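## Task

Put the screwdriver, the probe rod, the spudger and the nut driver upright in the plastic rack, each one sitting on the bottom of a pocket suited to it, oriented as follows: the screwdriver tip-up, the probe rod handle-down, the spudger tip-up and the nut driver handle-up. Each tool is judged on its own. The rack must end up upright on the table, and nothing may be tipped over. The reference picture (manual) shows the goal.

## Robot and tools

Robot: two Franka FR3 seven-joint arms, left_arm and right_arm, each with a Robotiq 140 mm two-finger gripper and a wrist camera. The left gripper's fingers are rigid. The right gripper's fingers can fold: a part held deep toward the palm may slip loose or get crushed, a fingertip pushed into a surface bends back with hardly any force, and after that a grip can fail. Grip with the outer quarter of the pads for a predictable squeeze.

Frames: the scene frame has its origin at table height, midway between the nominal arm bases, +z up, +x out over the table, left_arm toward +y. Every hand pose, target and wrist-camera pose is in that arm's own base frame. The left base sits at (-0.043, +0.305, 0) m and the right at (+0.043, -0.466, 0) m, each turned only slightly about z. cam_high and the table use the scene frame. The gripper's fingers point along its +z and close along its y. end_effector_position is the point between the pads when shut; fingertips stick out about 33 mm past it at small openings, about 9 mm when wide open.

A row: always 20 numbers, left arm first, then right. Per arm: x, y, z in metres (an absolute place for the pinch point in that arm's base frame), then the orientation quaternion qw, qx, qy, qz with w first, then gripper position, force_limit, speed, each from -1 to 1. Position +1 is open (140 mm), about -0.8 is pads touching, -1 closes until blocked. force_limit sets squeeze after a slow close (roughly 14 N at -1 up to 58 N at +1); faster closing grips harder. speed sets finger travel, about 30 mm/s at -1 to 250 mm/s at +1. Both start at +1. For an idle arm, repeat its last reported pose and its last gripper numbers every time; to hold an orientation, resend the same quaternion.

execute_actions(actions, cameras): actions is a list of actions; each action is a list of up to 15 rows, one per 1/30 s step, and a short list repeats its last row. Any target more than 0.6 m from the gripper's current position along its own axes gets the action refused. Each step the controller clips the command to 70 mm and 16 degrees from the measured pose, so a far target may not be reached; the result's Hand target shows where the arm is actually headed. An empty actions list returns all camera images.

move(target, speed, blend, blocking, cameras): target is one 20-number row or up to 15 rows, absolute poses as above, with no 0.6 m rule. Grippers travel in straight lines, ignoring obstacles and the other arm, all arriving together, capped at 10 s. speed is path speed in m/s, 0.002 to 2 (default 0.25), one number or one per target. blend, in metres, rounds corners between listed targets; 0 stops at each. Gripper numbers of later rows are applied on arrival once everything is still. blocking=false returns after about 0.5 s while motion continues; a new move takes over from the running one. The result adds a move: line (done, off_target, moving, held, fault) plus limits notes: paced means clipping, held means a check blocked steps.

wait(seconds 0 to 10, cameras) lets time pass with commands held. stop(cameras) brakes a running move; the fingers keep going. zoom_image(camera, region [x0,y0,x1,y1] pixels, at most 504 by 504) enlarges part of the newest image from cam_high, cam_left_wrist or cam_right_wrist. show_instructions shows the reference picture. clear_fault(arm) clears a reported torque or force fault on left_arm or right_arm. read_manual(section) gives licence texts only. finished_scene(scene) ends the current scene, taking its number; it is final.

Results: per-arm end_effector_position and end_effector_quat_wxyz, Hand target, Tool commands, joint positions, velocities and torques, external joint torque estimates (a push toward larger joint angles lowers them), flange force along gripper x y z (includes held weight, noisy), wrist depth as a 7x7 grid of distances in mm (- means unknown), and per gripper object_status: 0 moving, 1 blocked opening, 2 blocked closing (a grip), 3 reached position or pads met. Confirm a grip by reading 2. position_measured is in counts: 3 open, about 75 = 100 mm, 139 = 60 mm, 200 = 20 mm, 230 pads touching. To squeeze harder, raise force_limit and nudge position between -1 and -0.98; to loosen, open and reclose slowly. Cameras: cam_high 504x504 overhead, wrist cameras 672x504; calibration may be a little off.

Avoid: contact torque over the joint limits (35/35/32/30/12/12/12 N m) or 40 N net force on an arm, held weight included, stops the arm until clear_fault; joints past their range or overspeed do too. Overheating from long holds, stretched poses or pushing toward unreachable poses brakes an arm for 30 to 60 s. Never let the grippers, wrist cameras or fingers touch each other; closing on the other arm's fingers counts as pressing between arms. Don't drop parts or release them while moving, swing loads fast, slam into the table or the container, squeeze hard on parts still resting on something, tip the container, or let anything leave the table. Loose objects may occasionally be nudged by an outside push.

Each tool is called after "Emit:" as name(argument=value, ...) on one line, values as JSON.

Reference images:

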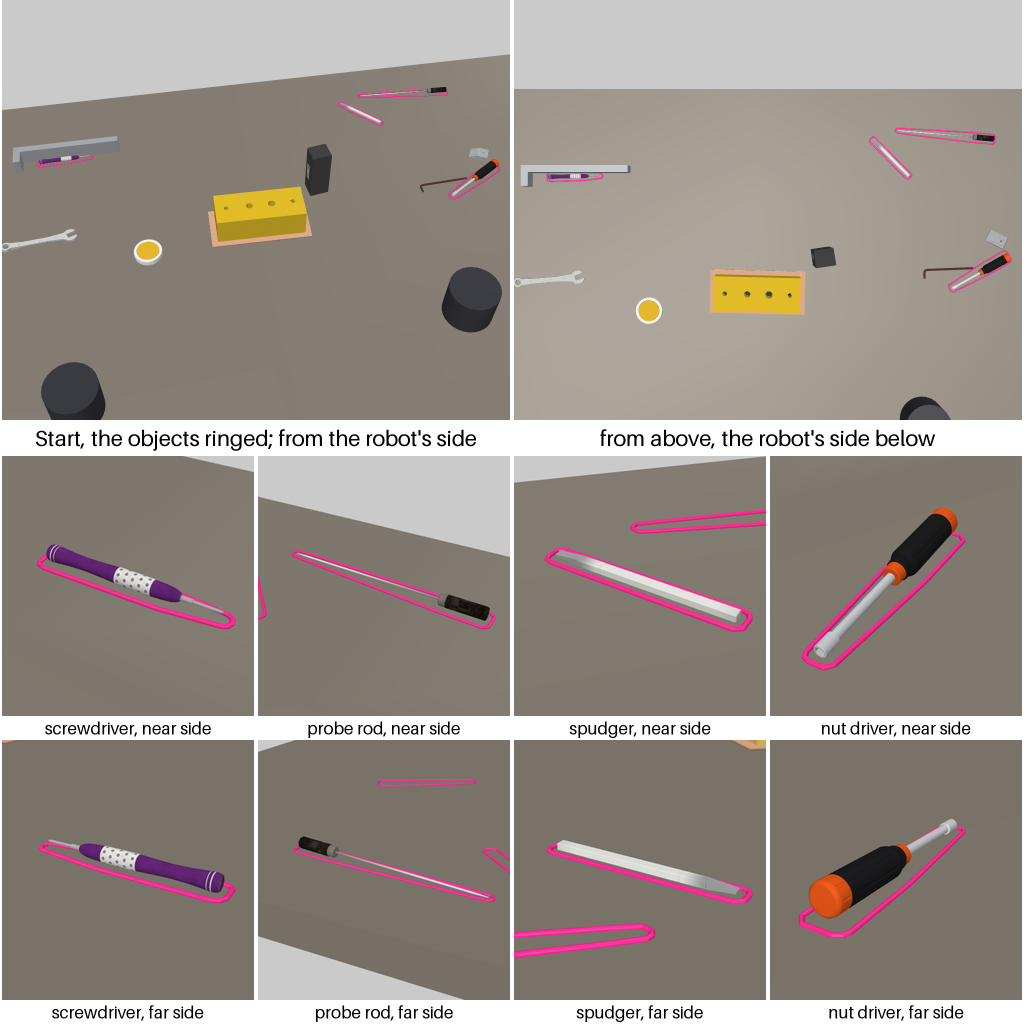

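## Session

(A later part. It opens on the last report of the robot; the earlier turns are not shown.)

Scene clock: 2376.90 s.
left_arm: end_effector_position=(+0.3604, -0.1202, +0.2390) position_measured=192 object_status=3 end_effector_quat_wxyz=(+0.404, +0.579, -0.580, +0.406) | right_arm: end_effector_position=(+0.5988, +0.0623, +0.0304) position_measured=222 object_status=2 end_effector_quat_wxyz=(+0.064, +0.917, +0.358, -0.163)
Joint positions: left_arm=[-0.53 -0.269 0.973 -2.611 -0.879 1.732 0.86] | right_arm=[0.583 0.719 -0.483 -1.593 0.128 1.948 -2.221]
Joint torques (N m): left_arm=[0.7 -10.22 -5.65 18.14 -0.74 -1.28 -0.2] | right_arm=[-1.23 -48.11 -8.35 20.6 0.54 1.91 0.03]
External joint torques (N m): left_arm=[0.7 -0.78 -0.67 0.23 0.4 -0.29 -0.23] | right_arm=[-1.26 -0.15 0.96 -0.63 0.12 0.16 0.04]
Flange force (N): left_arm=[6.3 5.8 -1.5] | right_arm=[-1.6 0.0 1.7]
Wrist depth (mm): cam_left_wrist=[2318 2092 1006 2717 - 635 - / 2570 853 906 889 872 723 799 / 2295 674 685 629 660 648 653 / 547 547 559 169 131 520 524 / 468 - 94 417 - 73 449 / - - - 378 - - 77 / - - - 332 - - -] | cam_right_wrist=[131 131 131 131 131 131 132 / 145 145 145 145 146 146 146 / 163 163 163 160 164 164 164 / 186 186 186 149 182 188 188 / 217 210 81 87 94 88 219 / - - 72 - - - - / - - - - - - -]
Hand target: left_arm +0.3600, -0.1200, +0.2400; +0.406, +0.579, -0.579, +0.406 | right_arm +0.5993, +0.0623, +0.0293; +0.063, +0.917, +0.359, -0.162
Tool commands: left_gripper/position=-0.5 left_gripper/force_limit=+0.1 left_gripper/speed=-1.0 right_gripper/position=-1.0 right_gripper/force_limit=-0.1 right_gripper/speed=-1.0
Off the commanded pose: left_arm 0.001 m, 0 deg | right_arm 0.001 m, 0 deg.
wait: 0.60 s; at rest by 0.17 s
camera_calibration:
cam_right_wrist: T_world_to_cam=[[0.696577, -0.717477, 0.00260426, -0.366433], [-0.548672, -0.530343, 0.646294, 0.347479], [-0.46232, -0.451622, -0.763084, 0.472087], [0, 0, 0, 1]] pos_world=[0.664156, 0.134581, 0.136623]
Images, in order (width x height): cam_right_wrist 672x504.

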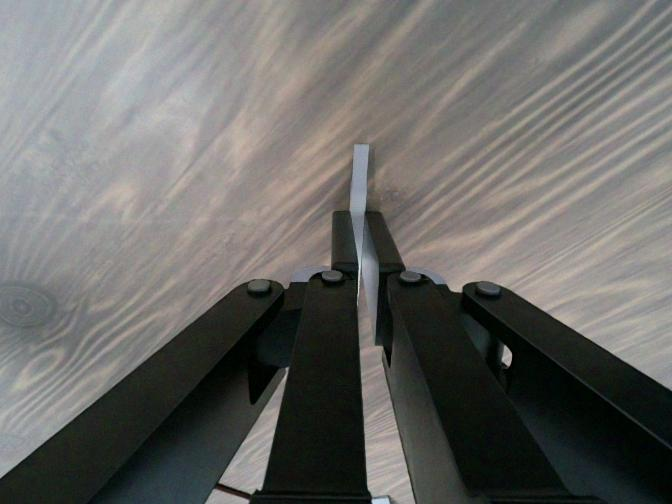

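Emit:
move(target=[[0.36,-0.12,0.24,0.4056,0.5793,-0.5793,0.4056,-0.5,0.1,-1,0.5993,0.0623,0.06,0.0632,0.9172,0.3586,-0.1617,-1,-0.1,-1],[0.36,-0.12,0.24,0.4056,0.5793,-0.5793,0.4056,-0.5,0.1,-1,0.55,0.04,0.24,0.0632,0.9172,0.3586,-0.1617,-1,-0.1,-1],[0.36,-0.12,0.24,0.4056,0.5793,-0.5793,0.4056,-0.5,0.1,-1,0.50,0.02,0.30,-0.0301,0.9698,-0.1710,-0.1710,-1,-0.1,-1],[0.36,-0.12,0.24,0.4056,0.5793,-0.5793,0.4056,-0.5,0.1,-1,0.42,-0.02,0.30,0,0.7660,-0.6428,0,-1,-0.1,-1],[0.36,-0.12,0.24,0.4056,0.5793,-0.5793,0.4056,-0.5,0.1,-1,0.38,0.0,0.30,0.2432,0.3303,-0.9077,0.0885,-1,-0.1,-1],[0.36,-0.12,0.24,0.4056,0.5793,-0.5793,0.4056,-0.5,0.1,-1,0.36,0.08,0.28,0.4924,-0.1504,-0.8529,-0.0868,-1,-0.1,-1]], speed=[0.1,0.4,0.5,0.5,0.5,0.5], blend=[0.0,0.02,0.03,0.03,0.03,0], cameras=["all"])

Scene clock: 2410.07 s.
left_arm: end_effector_position=(+0.3604, -0.1202, +0.2390) position_measured=192 object_status=3 end_effector_quat_wxyz=(+0.404, +0.579, -0.580, +0.406) | right_arm: end_effector_position=(+0.3610, +0.0787, +0.2792) position_measured=222 object_status=2 end_effector_quat_wxyz=(-0.490, +0.147, +0.855, +0.088)
Joint positions: left_arm=[-0.53 -0.269 0.973 -2.611 -0.879 1.732 0.86] | right_arm=[0.237 0.379 -0.332 -1.64 0.361 0.977 1.805]
Joint velocities: left_arm=[within noise] | right_arm=[-0.001 0.001 0 -0.001 0 0 0.006]
Joint torques (N m): left_arm=[0.72 -10.3 -5.63 18.15 -0.74 -1.29 -0.25] | right_arm=[-0.26 -41.42 -2.96 20.68 1.94 -0.99 0.3]
External joint torques (N m): left_arm=[0.74 -0.88 -0.63 0.28 0.4 -0.29 -0.28] | right_arm=[-0.14 -1.02 0 -0.42 0.48 -0.04 0.27]
Flange force (N): left_arm=[6.8 6.2 -1.6] | right_arm=[3.0 -0.3 4.1]
Wrist depth (mm): cam_left_wrist=[2189 2388 - - - 649 691 / 2169 913 902 889 872 708 807 / 2318 685 675 642 657 660 655 / 545 542 559 415 131 525 517 / 468 - 94 413 - 73 449 / - - - 381 - - 77 / - - - 333 - - -] | cam_right_wrist=[2500 360 2216 2721 2866 870 670 / 672 399 685 719 736 749 717 / 576 480 539 597 602 618 629 / 490 494 503 132 516 542 528 / 432 443 81 87 94 88 452 / - - 72 - - - - / - - - - - - -]
Hand target: left_arm +0.3600, -0.1200, +0.2400; +0.406, +0.579, -0.579, +0.406 | right_arm +0.3600, +0.0800, +0.2800; -0.492, +0.150, +0.853, +0.087
Off the commanded pose: left_arm 0.001 m, 0 deg | right_arm 0.002 m, 1 deg.
move: done; limits=paced
camera_calibration:
cam_left_wrist: T_world_to_cam=[[-0.999899, -0.0102756, -0.00984447, 0.372068], [0.000696089, 0.655649, -0.755066, 0.260432], [0.0142133, -0.754996, -0.655575, 0.204903], [0, 0, 0, 1]] pos_world=[0.368936, -0.0122279, 0.334635]
cam_right_wrist: T_world_to_cam=[[0.334494, 0.94187, 0.0315511, -0.197715], [0.732788, -0.238898, -0.637142, -0.0623064], [-0.592567, 0.23624, -0.7701, 0.554286], [0, 0, 0, 1]] pos_world=[0.440243, 0.0403924, 0.393396]

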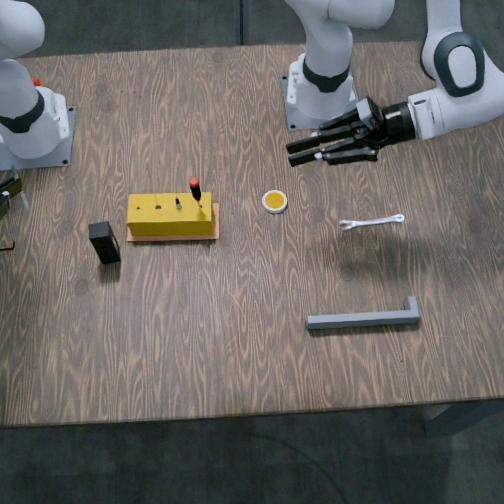

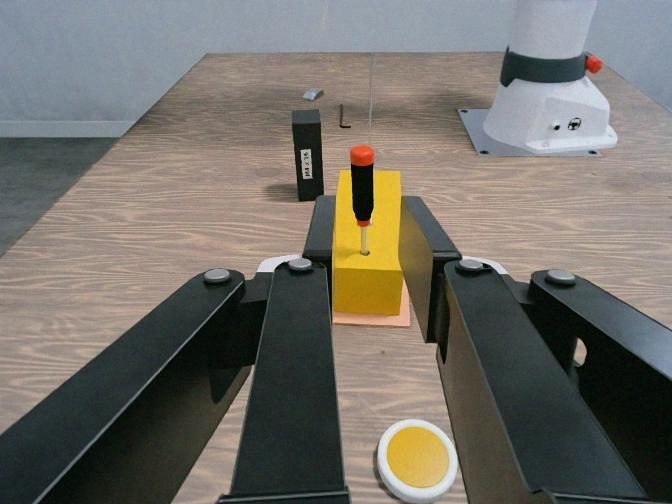

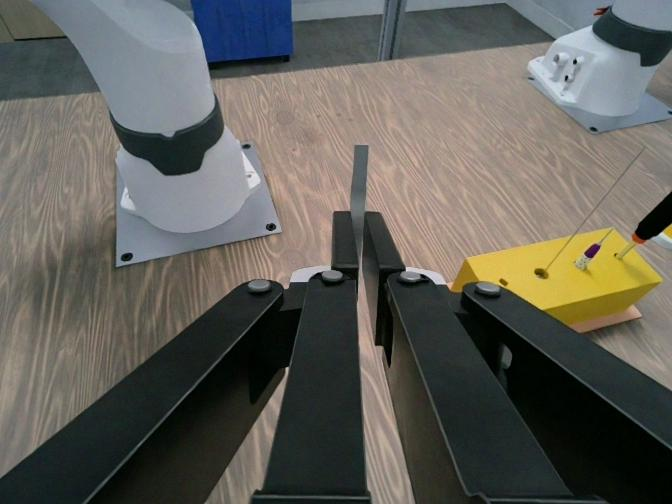

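Emit:
move(target=[[0.36,-0.12,0.24,0.4056,0.5793,-0.5793,0.4056,-0.5,0.1,-1,0.32,0.16,0.24,0.4699,-0.4699,-0.6711,-0.3290,-1,-0.1,-1]], speed=0.3, cameras=["all"])

Scene clock: 2422.90 s.
left_arm: end_effector_position=(+0.3604, -0.1202, +0.2390) position_measured=192 object_status=3 end_effector_quat_wxyz=(+0.404, +0.579, -0.580, +0.406) | right_arm: end_effector_position=(+0.3190, +0.1594, +0.2399) position_measured=222 object_status=2 end_effector_quat_wxyz=(-0.470, +0.466, +0.673, +0.330)
Joint positions: left_arm=[-0.53 -0.269 0.973 -2.611 -0.879 1.732 0.86] | right_arm=[0.219 -0.043 -0.514 -2.456 0.842 1.463 2.134]
Joint velocities: left_arm=[within noise] | right_arm=[-0.001 0 0 -0.001 0 0.001 0.006]
Joint torques (N m): left_arm=[0.77 -10.29 -5.59 18.15 -0.74 -1.28 -0.22] | right_arm=[-0.76 -25.09 0.78 18.82 2.29 -0.94 0.28]
External joint torques (N m): left_arm=[0.81 -0.85 -0.55 0.22 0.4 -0.28 -0.25] | right_arm=[-0.76 -1.53 0.33 -0.3 0.49 0.28 0.25]
Flange force (N): left_arm=[6.6 6.3 -1.7] | right_arm=[5.1 -4.0 3.0]
Wrist depth (mm): cam_left_wrist=[2056 2749 2149 - - 642 - / 2686 889 899 889 876 710 804 / 2251 683 668 625 660 655 653 / 552 546 556 169 131 529 520 / 470 - 94 415 - 73 446 / - - - 379 - - 77 / - - - 332 - - -] | cam_right_wrist=[- - 698 2194 1792 2087 - / 2829 860 773 907 960 939 995 / 621 632 648 680 685 705 734 / 499 508 517 132 519 551 558 / 414 432 81 87 94 88 456 / - - 72 - - - - / - - - - - - -]
Hand target: left_arm +0.3600, -0.1200, +0.2400; +0.406, +0.579, -0.579, +0.406 | right_arm +0.3200, +0.1600, +0.2400; -0.470, +0.470, +0.671, +0.329
Off the commanded pose: left_arm 0.001 m, 0 deg | right_arm 0.001 m, 1 deg.
move: done
camera_calibration:
cam_left_wrist: T_world_to_cam=[[-0.999899, -0.0102756, -0.00984447, 0.372068], [0.000696089, 0.655649, -0.755066, 0.260432], [0.0142133, -0.754996, -0.655575, 0.204903], [0, 0, 0, 1]] pos_world=[0.368936, -0.0122279, 0.334635]
cam_right_wrist: T_world_to_cam=[[0.937521, 0.346456, 0.0319757, -0.355953], [0.24623, -0.595747, -0.764498, 0.20537], [-0.245815, 0.724606, -0.643833, 0.26135], [0, 0, 0, 1]] pos_world=[0.34739, 0.0562946, 0.336653]

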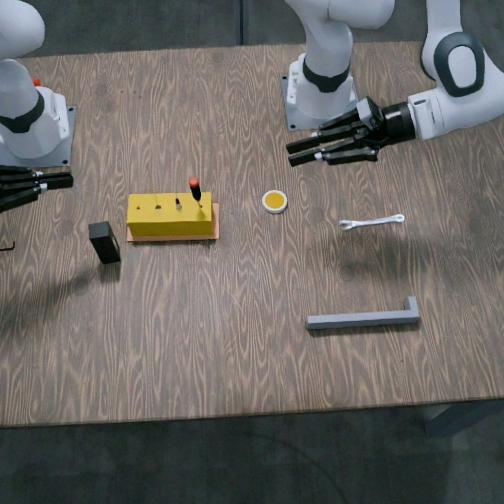

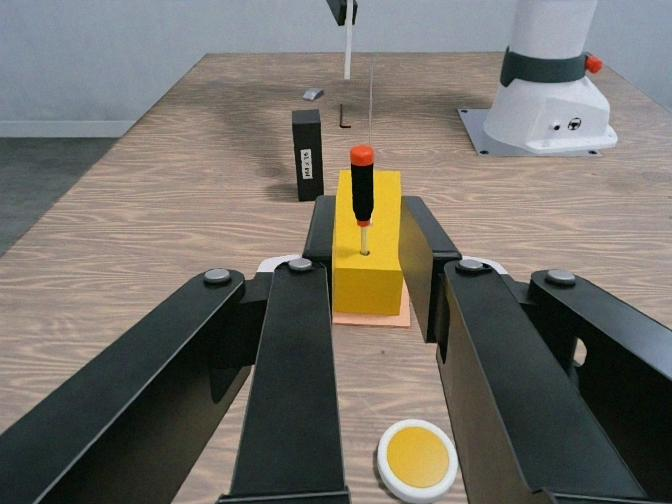

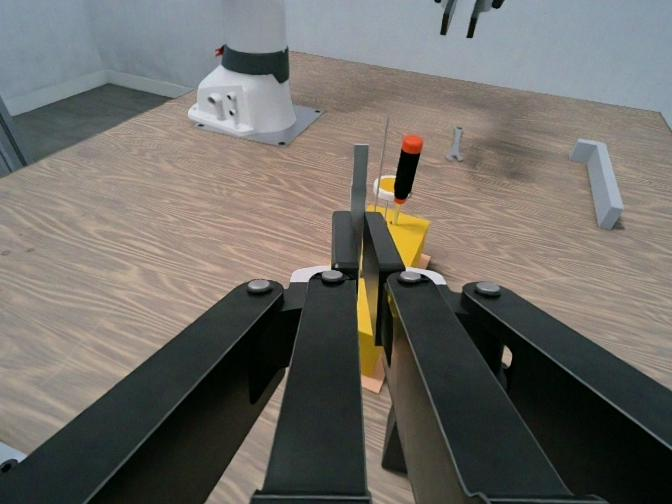

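Emit:
move(target=[[0.36,-0.12,0.24,0.4056,0.5793,-0.5793,0.4056,-0.5,0.1,-1,0.245,0.15,0.18,0.4699,-0.4699,-0.6711,-0.3290,-1,-0.1,-1]], speed=0.2, cameras=["cam_right_wrist"])

Emit:
zoom_image(camera="cam_right_wrist", region=[380, 180, 500, 280])

Scene clock: 2440.73 s.
left_arm: end_effector_position=(+0.3604, -0.1202, +0.2390) position_measured=192 object_status=3 end_effector_quat_wxyz=(+0.404, +0.579, -0.580, +0.406) | right_arm: end_effector_position=(+0.2454, +0.1510, +0.1809) position_measured=222 object_status=2 end_effector_quat_wxyz=(-0.472, +0.472, +0.668, +0.328)
Joint positions: left_arm=[-0.53 -0.269 0.973 -2.611 -0.879 1.732 0.86] | right_arm=[0.186 -0.079 -0.55 -2.678 0.772 1.577 1.999]
Joint velocities: left_arm=[within noise] | right_arm=[-0.001 0 -0.001 -0.001 0 -0.001 -0.005]
Joint torques (N m): left_arm=[0.71 -10.26 -5.6 18.18 -0.74 -1.29 -0.19] | right_arm=[-0.74 -20.84 0.56 15.93 0.92 -1.08 -0.12]
External joint torques (N m): left_arm=[0.81 -0.88 -0.51 0.28 0.4 -0.29 -0.22] | right_arm=[-0.69 -1.41 -0.15 -0.21 -0.34 0.33 -0.15]
Flange force (N): left_arm=[6.4 6.2 -1.8] | right_arm=[5.3 -5.6 0.6]
Wrist depth (mm): cam_left_wrist=[- 2251 1105 602 2209 649 - / 2627 906 885 895 876 736 788 / 2295 681 666 617 655 655 646 / 545 541 562 413 131 524 521 / 469 - 94 429 - 73 453 / - - - 381 - - 77 / - - - 333 - - -] | cam_right_wrist=[- - 698 712 986 2263 - / 2866 719 724 736 771 741 802 / 523 532 542 550 547 569 576 / 414 417 426 132 308 424 449 / 343 359 81 87 95 88 217 / - - 72 - - - - / - - - - - - -]
Hand target: left_arm +0.3600, -0.1200, +0.2400; +0.406, +0.579, -0.579, +0.406 | right_arm +0.2450, +0.1500, +0.1800; -0.470, +0.470, +0.671, +0.329
Off the commanded pose: left_arm 0.001 m, 0 deg | right_arm 0.001 m, 1 deg.
move: done
camera_calibration:
cam_right_wrist: T_world_to_cam=[[0.941177, 0.337496, 0.0167985, -0.278912], [0.228858, -0.600064, -0.766516, 0.178713], [-0.248616, 0.725272, -0.642005, 0.211622], [0, 0, 0, 1]] pos_world=[0.274218, 0.047888, 0.277534]
Images, in order (width x height): cam_right_wrist 672x504.

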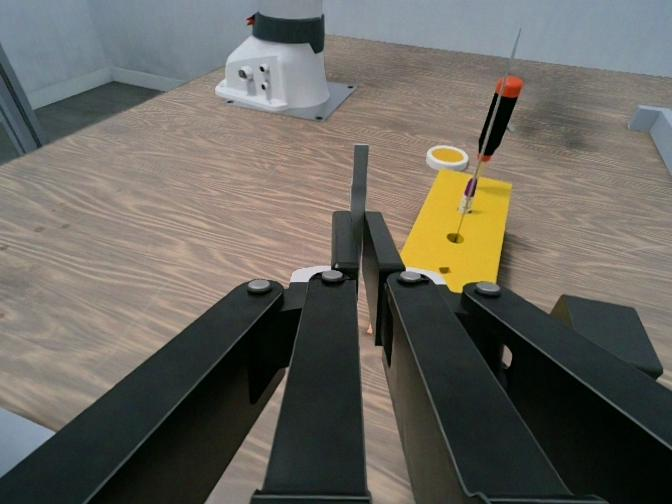

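Scaled by 4.200 from the camera's 672x504 image, which has a finer 960x720 frame.

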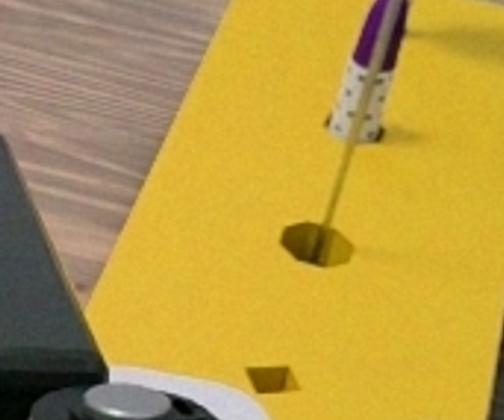

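Emit:
move(target=[[0.30,-0.12,0.24,0.4056,0.5793,-0.5793,0.4056,-0.5,0.1,-1,0.2994,0.2566,0.165,0.4581,-0.4930,-0.6542,-0.3452,-1,-0.1,-1]], speed=0.12, cameras=["all"])

Scene clock: 2528.20 s.
left_arm: end_effector_position=(+0.3007, -0.1201, +0.2408) position_measured=192 object_status=3 end_effector_quat_wxyz=(+0.404, +0.577, -0.581, +0.408) | right_arm: end_effector_position=(+0.2980, +0.2561, +0.1657) position_measured=222 object_status=2 end_effector_quat_wxyz=(-0.458, +0.489, +0.656, +0.347)
Joint positions: left_arm=[-0.328 -0.479 0.872 -2.78 -0.737 1.77 0.802] | right_arm=[0.34 0.005 -0.391 -2.65 1.121 1.727 2.027]
Joint velocities: left_arm=[0.003 0.001 -0.002 0.001 0.001 0 -0.006] | right_arm=[0 0.002 0.001 -0.001 0.002 0.004 0.004]
Joint torques (N m): left_arm=[0.86 -5.97 -8.23 16.81 -0.88 -1 -0.27] | right_arm=[-0.47 -23.7 0.49 17.02 1.59 -1.14 0.32]
External joint torques (N m): left_arm=[0.86 -0.09 -1.39 -0.4 0.3 -0.11 -0.3] | right_arm=[-0.49 -0.18 0.5 0.62 0.51 0.24 0.3]
Flange force (N): left_arm=[6.2 6.5 0.7] | right_arm=[0.7 1.9 0.9]
Wrist depth (mm): cam_left_wrist=[- - 541 572 1206 657 - / 2883 863 906 892 882 710 801 / 723 689 646 666 662 651 644 / 543 543 563 488 131 527 521 / 470 - 94 431 - 73 447 / - - - 381 - - 77 / - - - - - - -] | cam_right_wrist=[- 640 623 1156 2312 2129 - / 653 634 648 729 700 776 808 / 487 496 509 502 517 553 578 / 386 396 406 132 386 428 441 / 323 336 81 87 94 88 356 / - - 72 - - - - / - - - - - - -]
Hand target: left_arm +0.3000, -0.1200, +0.2400; +0.406, +0.579, -0.579, +0.406 | right_arm +0.2994, +0.2566, +0.1650; -0.458, +0.493, +0.654, +0.345
Off the commanded pose: left_arm 0.001 m, 0 deg | right_arm 0.002 m, 1 deg.
move: done
camera_calibration:
cam_left_wrist: T_world_to_cam=[[-0.999872, -0.00806598, -0.0138306, 0.313642], [0.00518839, 0.653983, -0.756492, 0.260538], [0.0151468, -0.756466, -0.653857, 0.206005], [0, 0, 0, 1]] pos_world=[0.30913, -0.0120217, 0.33613]
cam_right_wrist: T_world_to_cam=[[0.959818, 0.278722, 0.0326095, -0.356799], [0.203218, -0.610221, -0.765724, 0.228149], [-0.193525, 0.741582, -0.642342, 0.118194], [0, 0, 0, 1]] pos_world=[0.318972, 0.151019, 0.262255]

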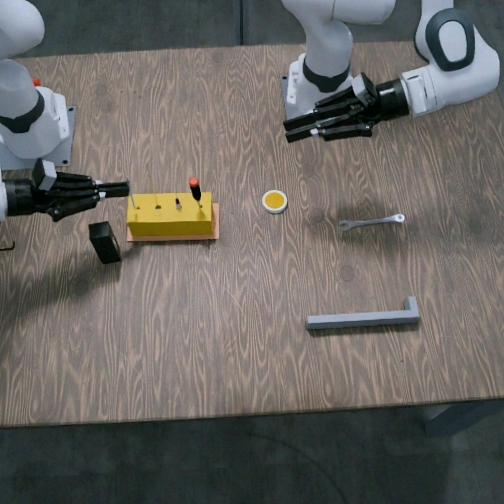

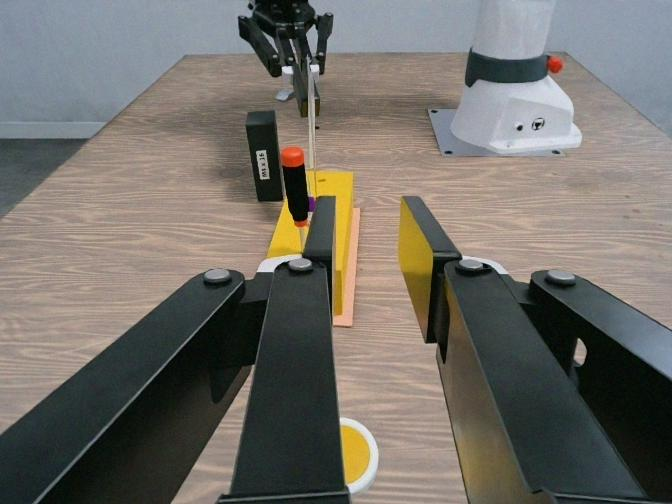

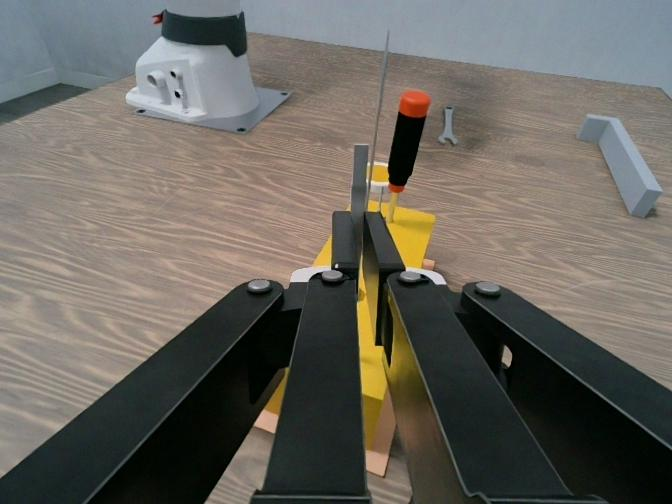

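Emit:
zoom_image(camera="cam_left_wrist", region=[270, 130, 370, 220])

Emit:
zoom_image(camera="cam_right_wrist", region=[310, 130, 450, 320])

Emit:
zoom_image(camera="cam_high", region=[90, 160, 230, 260])

Scaled by 5.040 from the camera's 672x504 image, which has a finer 960x720 frame.

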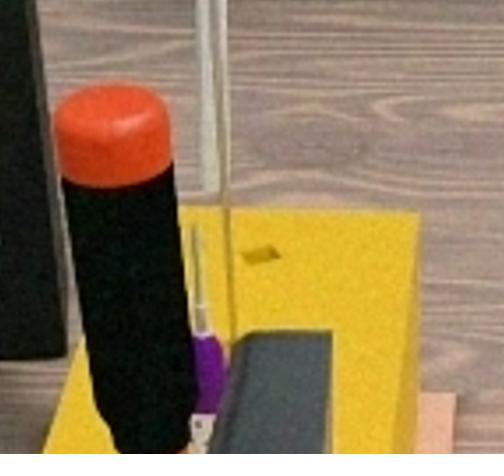

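Scaled by 2.653 from the camera's 672x504 image, which has a finer 960x720 frame.

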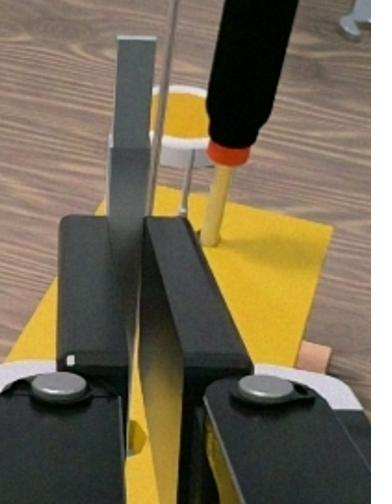

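Scaled by 3.600 from the camera's 504x504 image, which has a finer 720x720 frame.

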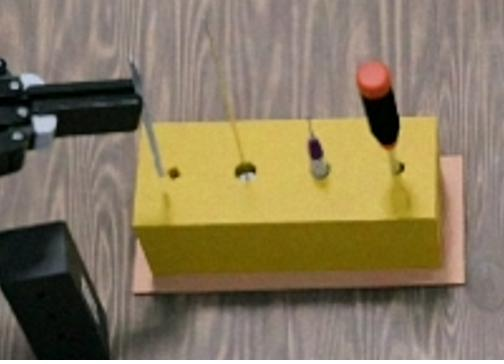

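Emit:
move(target=[[0.30,-0.12,0.24,0.4056,0.5793,-0.5793,0.4056,-0.5,0.1,-1,0.2864,0.2624,0.158,0.4581,-0.4930,-0.6542,-0.3452,-1,-0.1,-1]], speed=0.06, cameras=["all"])

Emit:
zoom_image(camera="cam_left_wrist", region=[290, 120, 350, 200])

Emit:
zoom_image(camera="cam_right_wrist", region=[310, 200, 430, 340])

Emit:
zoom_image(camera="cam_high", region=[110, 160, 180, 230])

Scene clock: 2565.37 s.
left_arm: end_effector_position=(+0.3007, -0.1201, +0.2408) position_measured=192 object_status=3 end_effector_quat_wxyz=(+0.404, +0.578, -0.580, +0.407) | right_arm: end_effector_position=(+0.2859, +0.2617, +0.1582) position_measured=222 object_status=2 end_effector_quat_wxyz=(-0.461, +0.495, +0.652, +0.343)
Joint positions: left_arm=[-0.327 -0.479 0.871 -2.78 -0.737 1.77 0.801] | right_arm=[0.348 -0.003 -0.38 -2.685 1.139 1.749 2.024]
Joint velocities: left_arm=[within noise] | right_arm=[0 -0.001 0.001 0 0.002 0.004 -0.004]
Joint torques (N m): left_arm=[0.93 -5.61 -7.68 16.85 -1 -0.99 -0.13] | right_arm=[-0.4 -24.58 0.61 15.74 1.34 -1.13 -0.23]
External joint torques (N m): left_arm=[0.92 0.32 -0.85 -0.4 0.18 -0.1 -0.16] | right_arm=[-0.46 -1.59 0.53 -0.32 0.34 0.27 -0.26]
Flange force (N): left_arm=[3.0 4.3 0.1] | right_arm=[5.1 -4.7 1.2]
Wrist depth (mm): cam_left_wrist=[- - 571 560 1891 668 2717 / 2437 850 927 876 872 706 866 / 723 687 644 664 660 648 642 / 548 550 563 488 131 528 525 / 473 - 94 430 - 73 452 / - - - 380 - - 77 / - - - - - - -] | cam_right_wrist=[- 621 602 1054 885 1822 1869 / 655 648 629 700 672 736 817 / 486 486 500 507 495 528 516 / 385 387 394 132 375 409 413 / 317 332 81 87 94 88 343 / - - 72 - - - - / - - - - - - -]
Hand target: left_arm +0.3000, -0.1200, +0.2400; +0.406, +0.579, -0.579, +0.406 | right_arm +0.2864, +0.2624, +0.1580; -0.458, +0.493, +0.654, +0.345
Off the commanded pose: left_arm 0.001 m, 0 deg | right_arm 0.001 m, 1 deg.
move: done
camera_calibration:
cam_left_wrist: T_world_to_cam=[[-0.999882, -0.00860742, -0.0127282, 0.313372], [0.00399103, 0.654452, -0.756093, 0.260791], [0.014838, -0.756054, -0.654341, 0.206407], [0, 0, 0, 1]] pos_world=[0.309232, -0.0119233, 0.336232]
cam_right_wrist: T_world_to_cam=[[0.961814, 0.273238, 0.0159345, -0.343011], [0.187574, -0.615639, -0.765379, 0.234128], [-0.199321, 0.739141, -0.643383, 0.109374], [0, 0, 0, 1]] pos_world=[0.307797, 0.157019, 0.255032]

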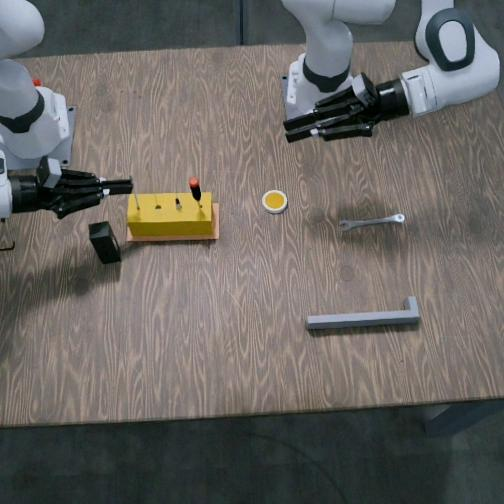

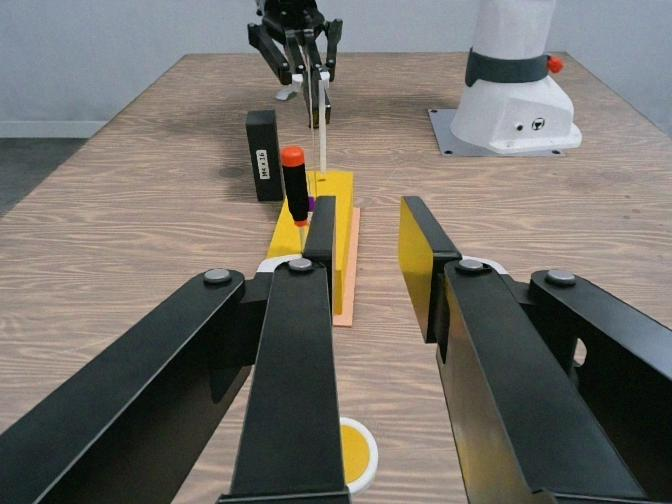

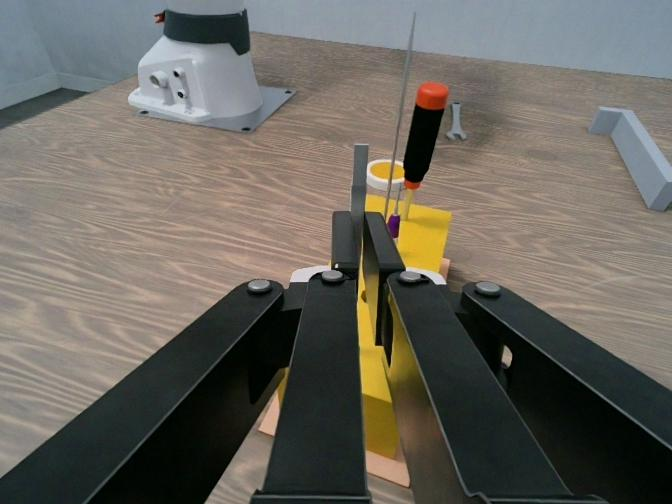

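Scaled by 6.300 from the camera's 672x504 image, which has a finer 960x720 frame.

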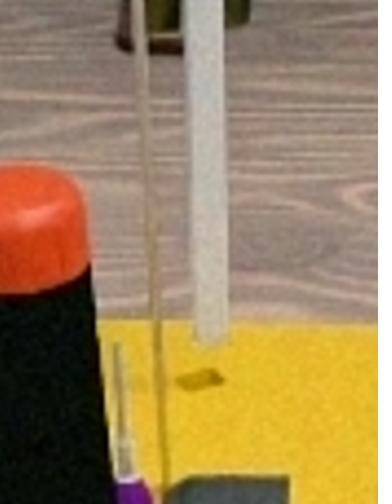

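Scaled by 3.600 from the camera's 672x504 image, which has a finer 960x720 frame.

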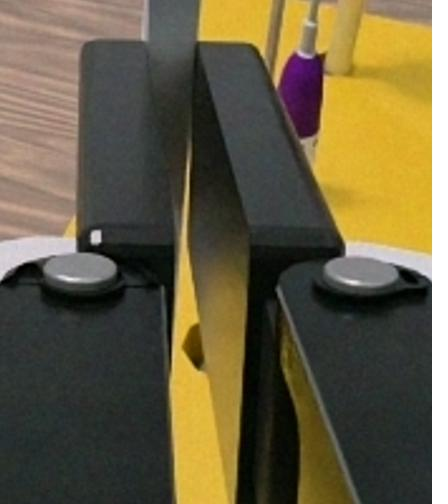

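Scaled by 7.200 from the camera's 504x504 image, which has a finer 720x720 frame.

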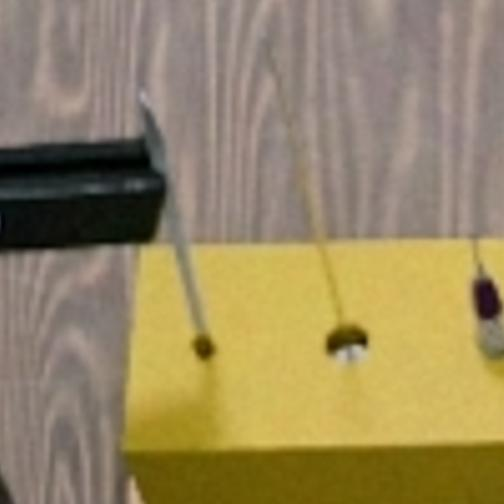

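Emit:
move(target=[[0.30,-0.12,0.24,0.4056,0.5793,-0.5793,0.4056,-0.5,0.1,-1,0.2872,0.2622,0.152,0.4581,-0.4930,-0.6542,-0.3452,-1,-0.1,-1]], speed=0.05, cameras=["all"])

Emit:
zoom_image(camera="cam_left_wrist", region=[300, 150, 350, 200])

Emit:
zoom_image(camera="cam_high", region=[120, 185, 160, 225])

Scene clock: 2583.83 s.
left_arm: end_effector_position=(+0.3007, -0.1200, +0.2408) position_measured=192 object_status=3 end_effector_quat_wxyz=(+0.404, +0.578, -0.580, +0.407) | right_arm: end_effector_position=(+0.2860, +0.2617, +0.1526) position_measured=222 object_status=2 end_effector_quat_wxyz=(-0.461, +0.495, +0.652, +0.343)
Joint positions: left_arm=[-0.327 -0.479 0.871 -2.78 -0.737 1.77 0.801] | right_arm=[0.348 0.017 -0.378 -2.682 1.147 1.75 2.008]
Joint velocities: left_arm=[within noise] | right_arm=[0 0.001 0.001 -0.001 0 0 -0.007]
Joint torques (N m): left_arm=[0.87 -5.58 -7.69 16.89 -1 -1 -0.22] | right_arm=[-0.57 -23.47 0.43 16.3 1.41 -1.12 -0.14]
External joint torques (N m): left_arm=[0.85 0.31 -0.87 -0.37 0.17 -0.12 -0.25] | right_arm=[-0.5 -0.21 0.61 0.64 0.44 0.27 -0.17]
Flange force (N): left_arm=[3.3 4.1 0.1] | right_arm=[-0.4 1.7 1.3]
Wrist depth (mm): cam_left_wrist=[- - 540 567 2074 651 - / 2919 860 899 841 832 714 863 / 727 675 668 664 664 659 649 / 550 546 567 421 131 545 521 / 470 - 94 429 - 73 449 / - - - 382 - - 77 / - - - - - - -] | cam_right_wrist=[- 621 604 977 995 2009 1762 / 634 634 621 689 651 721 799 / 468 476 490 492 482 517 514 / 375 377 385 132 361 400 408 / 310 325 81 87 94 88 333 / - - 72 - - - - / - - - - - - -]
Hand target: left_arm +0.3000, -0.1200, +0.2400; +0.406, +0.579, -0.579, +0.406 | right_arm +0.2872, +0.2622, +0.1520; -0.458, +0.493, +0.654, +0.345
Off the commanded pose: left_arm 0.001 m, 0 deg | right_arm 0.001 m, 1 deg.
move: done
camera_calibration:
cam_left_wrist: T_world_to_cam=[[-0.999882, -0.00860575, -0.0127278, 0.313372], [0.00399072, 0.65451, -0.756043, 0.260775], [0.0148368, -0.756004, -0.654398, 0.206427], [0, 0, 0, 1]] pos_world=[0.309232, -0.0119235, 0.336232]
cam_right_wrist: T_world_to_cam=[[0.961957, 0.272739, 0.0158948, -0.342876], [0.187153, -0.615476, -0.765613, 0.229927], [-0.199029, 0.739461, -0.643105, 0.105499], [0, 0, 0, 1]] pos_world=[0.307797, 0.157018, 0.249332]

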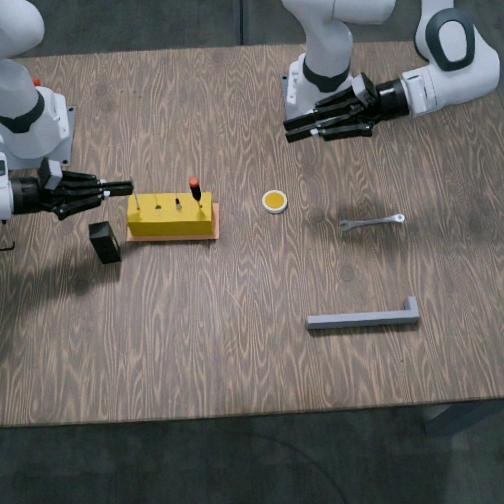

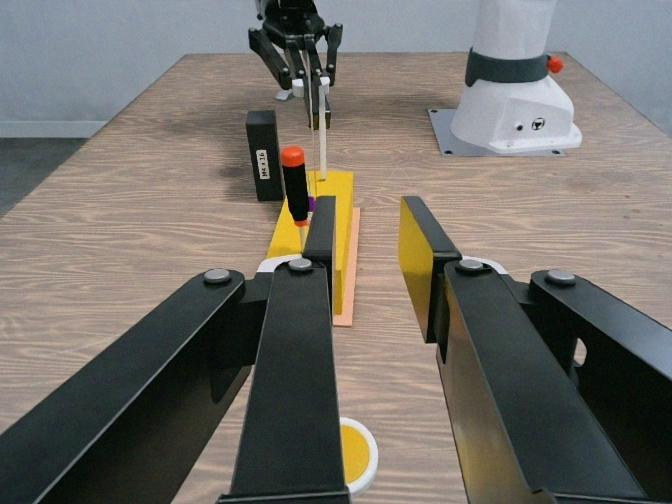

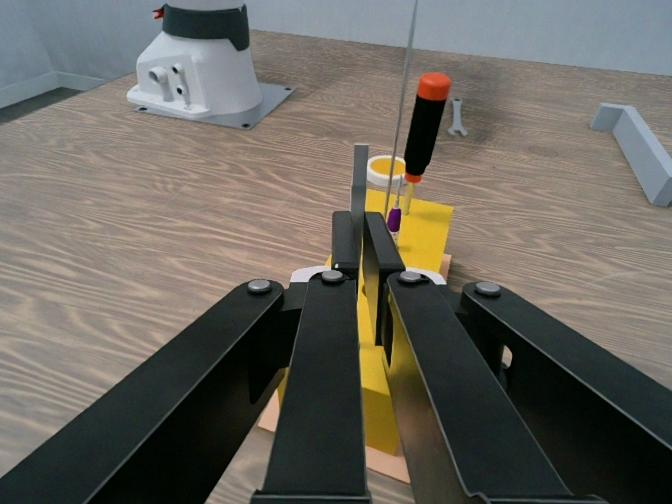

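Scaled by 10.080 from the camera's 672x504 image, which has a finer 960x720 frame.

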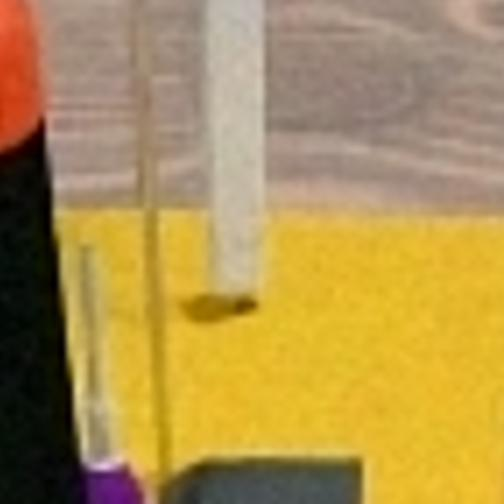

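Scaled by 12.600 from the camera's 504x504 image, which has a finer 720x720 frame.

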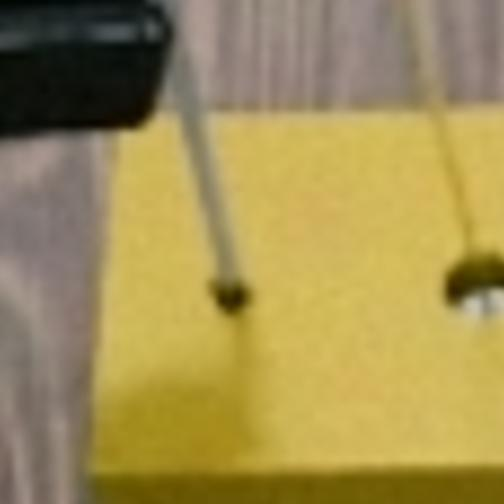

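Emit:
move(target=[[0.30,-0.12,0.24,0.4056,0.5793,-0.5793,0.4056,-0.5,0.1,-1,0.2892,0.2620,0.150,0.4581,-0.4930,-0.6542,-0.3452,-1,-0.1,-1]], speed=0.05, cameras=["all"])

Emit:
zoom_image(camera="cam_left_wrist", region=[300, 150, 350, 200])

Emit:
zoom_image(camera="cam_high", region=[120, 185, 160, 225])

Scene clock: 2604.57 s.
left_arm: end_effector_position=(+0.3007, -0.1200, +0.2408) position_measured=192 object_status=3 end_effector_quat_wxyz=(+0.404, +0.578, -0.580, +0.407) | right_arm: end_effector_position=(+0.2883, +0.2612, +0.1501) position_measured=222 object_status=2 end_effector_quat_wxyz=(-0.460, +0.496, +0.652, +0.343)
Joint positions: left_arm=[-0.327 -0.479 0.871 -2.78 -0.737 1.77 0.801] | right_arm=[0.348 0.028 -0.378 -2.675 1.15 1.75 2.002]
Joint velocities: left_arm=[within noise] | right_arm=[-0.001 0.001 0 0 0 -0.001 -0.004]
Joint torques (N m): left_arm=[0.9 -5.62 -7.7 16.87 -1.02 -1 -0.16] | right_arm=[-0.64 -23.99 0.37 16.09 1.4 -1.27 -0.1]
External joint torques (N m): left_arm=[0.93 0.28 -0.83 -0.29 0.15 -0.1 -0.19] | right_arm=[-0.65 -0.37 0.55 0.5 0.45 0.14 -0.13]
Flange force (N): left_arm=[3.2 4.1 -0.1] | right_arm=[0.2 0.9 0.8]
Wrist depth (mm): cam_left_wrist=[- - 566 567 - 630 - / 2542 866 906 847 850 691 832 / 714 677 677 641 668 655 644 / 542 541 562 486 131 528 521 / 469 - 94 431 - 73 446 / - - - 382 - - 77 / - - - - - - -] | cam_right_wrist=[2362 575 614 1014 892 - - / 621 614 629 682 640 707 729 / 462 472 487 487 477 506 509 / 370 374 381 132 361 394 403 / 310 320 81 87 94 88 331 / - - 72 - - - - / - - - - - - -]
Hand target: left_arm +0.3000, -0.1200, +0.2400; +0.406, +0.579, -0.579, +0.406 | right_arm +0.2892, +0.2620, +0.1500; -0.458, +0.493, +0.654, +0.345
Off the commanded pose: left_arm 0.001 m, 0 deg | right_arm 0.001 m, 1 deg.
move: done
camera_calibration:
cam_left_wrist: T_world_to_cam=[[-0.999882, -0.00860477, -0.012729, 0.313373], [0.00399222, 0.65451, -0.756043, 0.260775], [0.0148368, -0.756004, -0.654398, 0.206427], [0, 0, 0, 1]] pos_world=[0.309232, -0.0119235, 0.336232]
cam_right_wrist: T_world_to_cam=[[0.962071, 0.272287, 0.0167205, -0.344945], [0.187855, -0.616807, -0.764369, 0.227273], [-0.197815, 0.738518, -0.644563, 0.10479], [0, 0, 0, 1]] pos_world=[0.309896, 0.156719, 0.247032]

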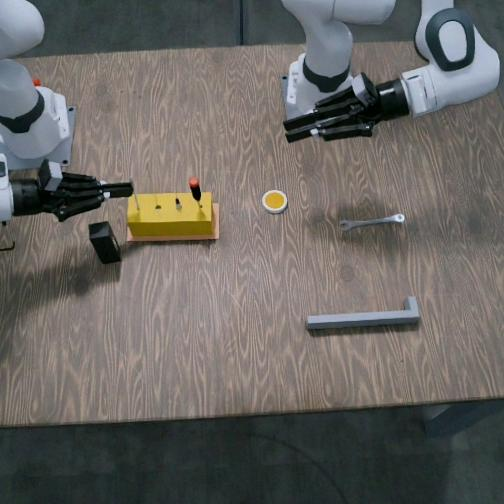

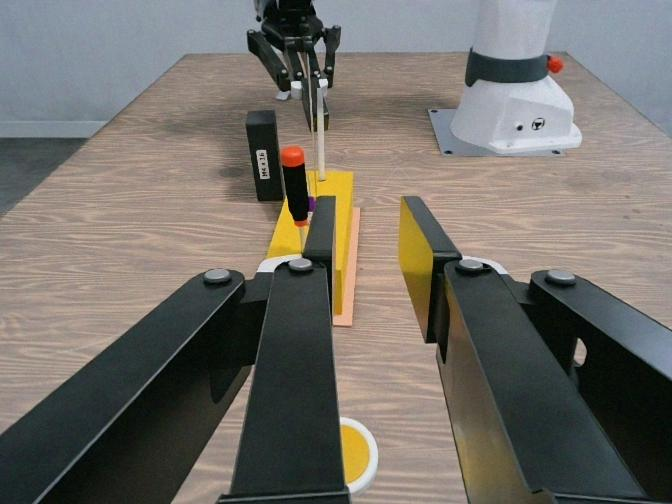

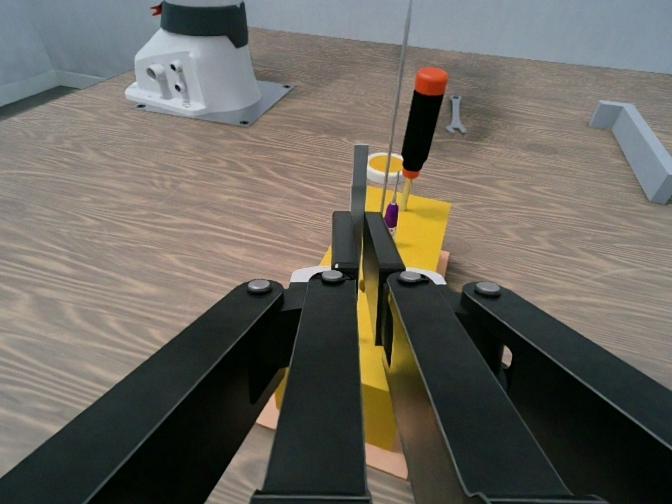

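Scaled by 10.080 from the camera's 672x504 image, which has a finer 960x720 frame.

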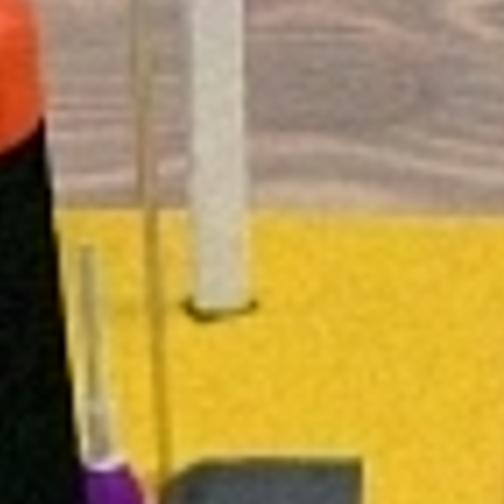

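Scaled by 12.600 from the camera's 504x504 image, which has a finer 720x720 frame.

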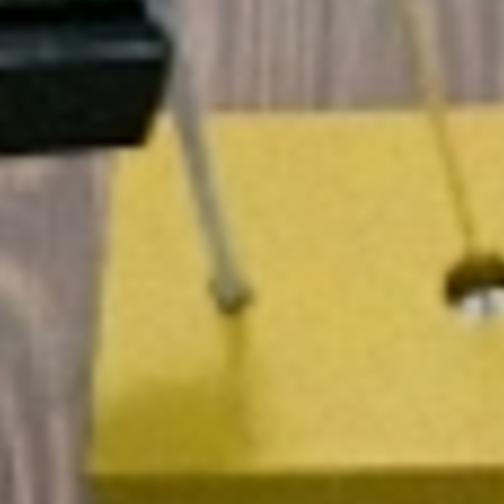

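Emit:
move(target=[[0.30,-0.12,0.24,0.4056,0.5793,-0.5793,0.4056,-0.5,0.1,-1,0.2892,0.2620,0.142,0.4581,-0.4930,-0.6542,-0.3452,-1,-0.1,-1]], speed=0.03, cameras=["cam_left_wrist","cam_high"])

Emit:
zoom_image(camera="cam_left_wrist", region=[300, 150, 350, 200])

Scene clock: 2615.00 s.
left_arm: end_effector_position=(+0.3007, -0.1200, +0.2408) position_measured=192 object_status=3 end_effector_quat_wxyz=(+0.404, +0.578, -0.580, +0.407) | right_arm: end_effector_position=(+0.2881, +0.2614, +0.1423) position_measured=222 object_status=2 end_effector_quat_wxyz=(-0.460, +0.496, +0.652, +0.343)
Joint positions: left_arm=[-0.326 -0.479 0.871 -2.78 -0.737 1.77 0.801] | right_arm=[0.348 0.056 -0.376 -2.669 1.161 1.75 1.98]
Joint velocities: left_arm=[within noise] | right_arm=[-0.001 0 0 0.001 0.001 0.001 -0.006]
Joint torques (N m): left_arm=[0.9 -5.64 -7.69 16.85 -1 -1 -0.16] | right_arm=[-0.67 -24.35 0.22 15.85 1.34 -1.3 -0.08]
External joint torques (N m): left_arm=[0.89 0.24 -0.86 -0.34 0.17 -0.12 -0.19] | right_arm=[-0.71 -0.1 0.56 0.5 0.42 0.13 -0.11]
Flange force (N): left_arm=[3.3 4.3 0.1] | right_arm=[-0.7 1.5 0.8]
Wrist depth (mm): cam_left_wrist=[- - 1148 1110 1238 651 - / 2437 923 916 827 835 - 799 / 725 677 634 662 662 655 646 / 548 552 560 493 131 530 521 / 470 - 94 428 - 73 444 / - - - 379 - - 77 / - - - - - - -] | cam_right_wrist=[2945 611 821 915 964 907 2067 / 609 621 627 653 607 685 771 / 453 456 466 454 481 492 500 / 360 362 371 132 350 385 388 / 299 309 81 87 95 88 319 / - - 72 - - - - / - - - - - - -]
Hand target: left_arm +0.3000, -0.1200, +0.2400; +0.406, +0.579, -0.579, +0.406 | right_arm +0.2892, +0.2620, +0.1420; -0.458, +0.493, +0.654, +0.345
Off the commanded pose: left_arm 0.001 m, 0 deg | right_arm 0.001 m, 1 deg.
move: done
camera_calibration:
cam_left_wrist: T_world_to_cam=[[-0.999882, -0.00860477, -0.012729, 0.313373], [0.00399222, 0.65451, -0.756043, 0.260775], [0.0148368, -0.756004, -0.654398, 0.206427], [0, 0, 0, 1]] pos_world=[0.309232, -0.0119235, 0.336232]
Images, in order (width x height): cam_high 504x504, cam_left_wrist 672x504.

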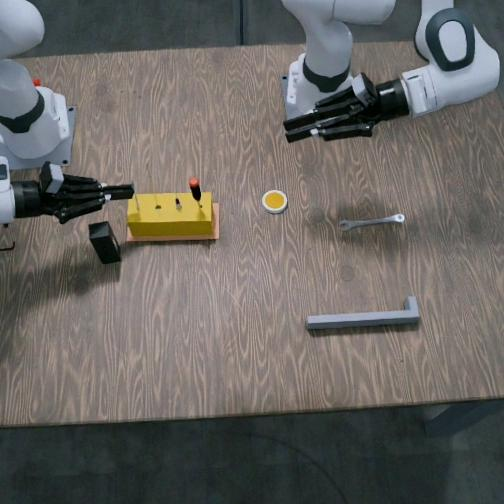

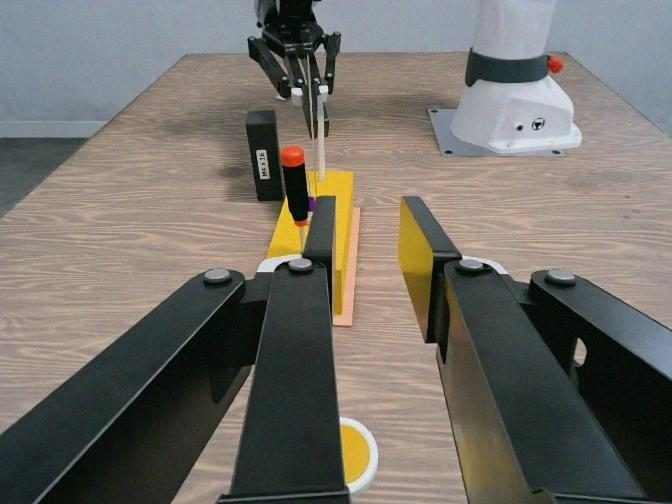

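Scaled by 10.080 from the camera's 672x504 image, which has a finer 960x720 frame.

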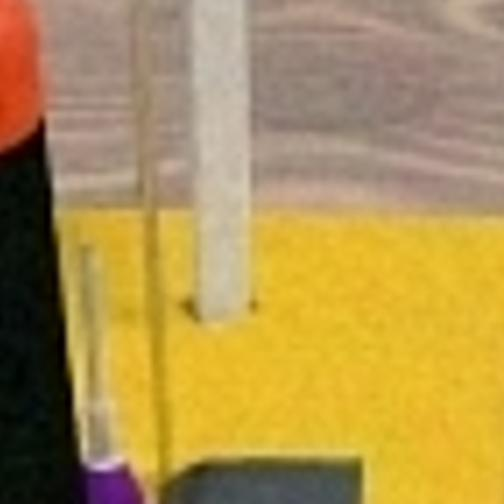

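Emit:
zoom_image(camera="cam_high", region=[120, 185, 160, 225])

Scaled by 12.600 from the camera's 504x504 image, which has a finer 720x720 frame.

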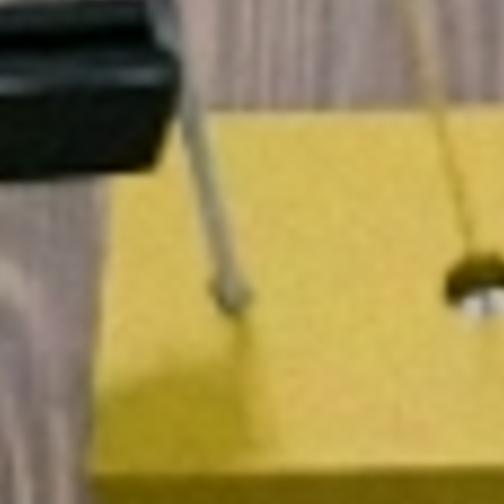

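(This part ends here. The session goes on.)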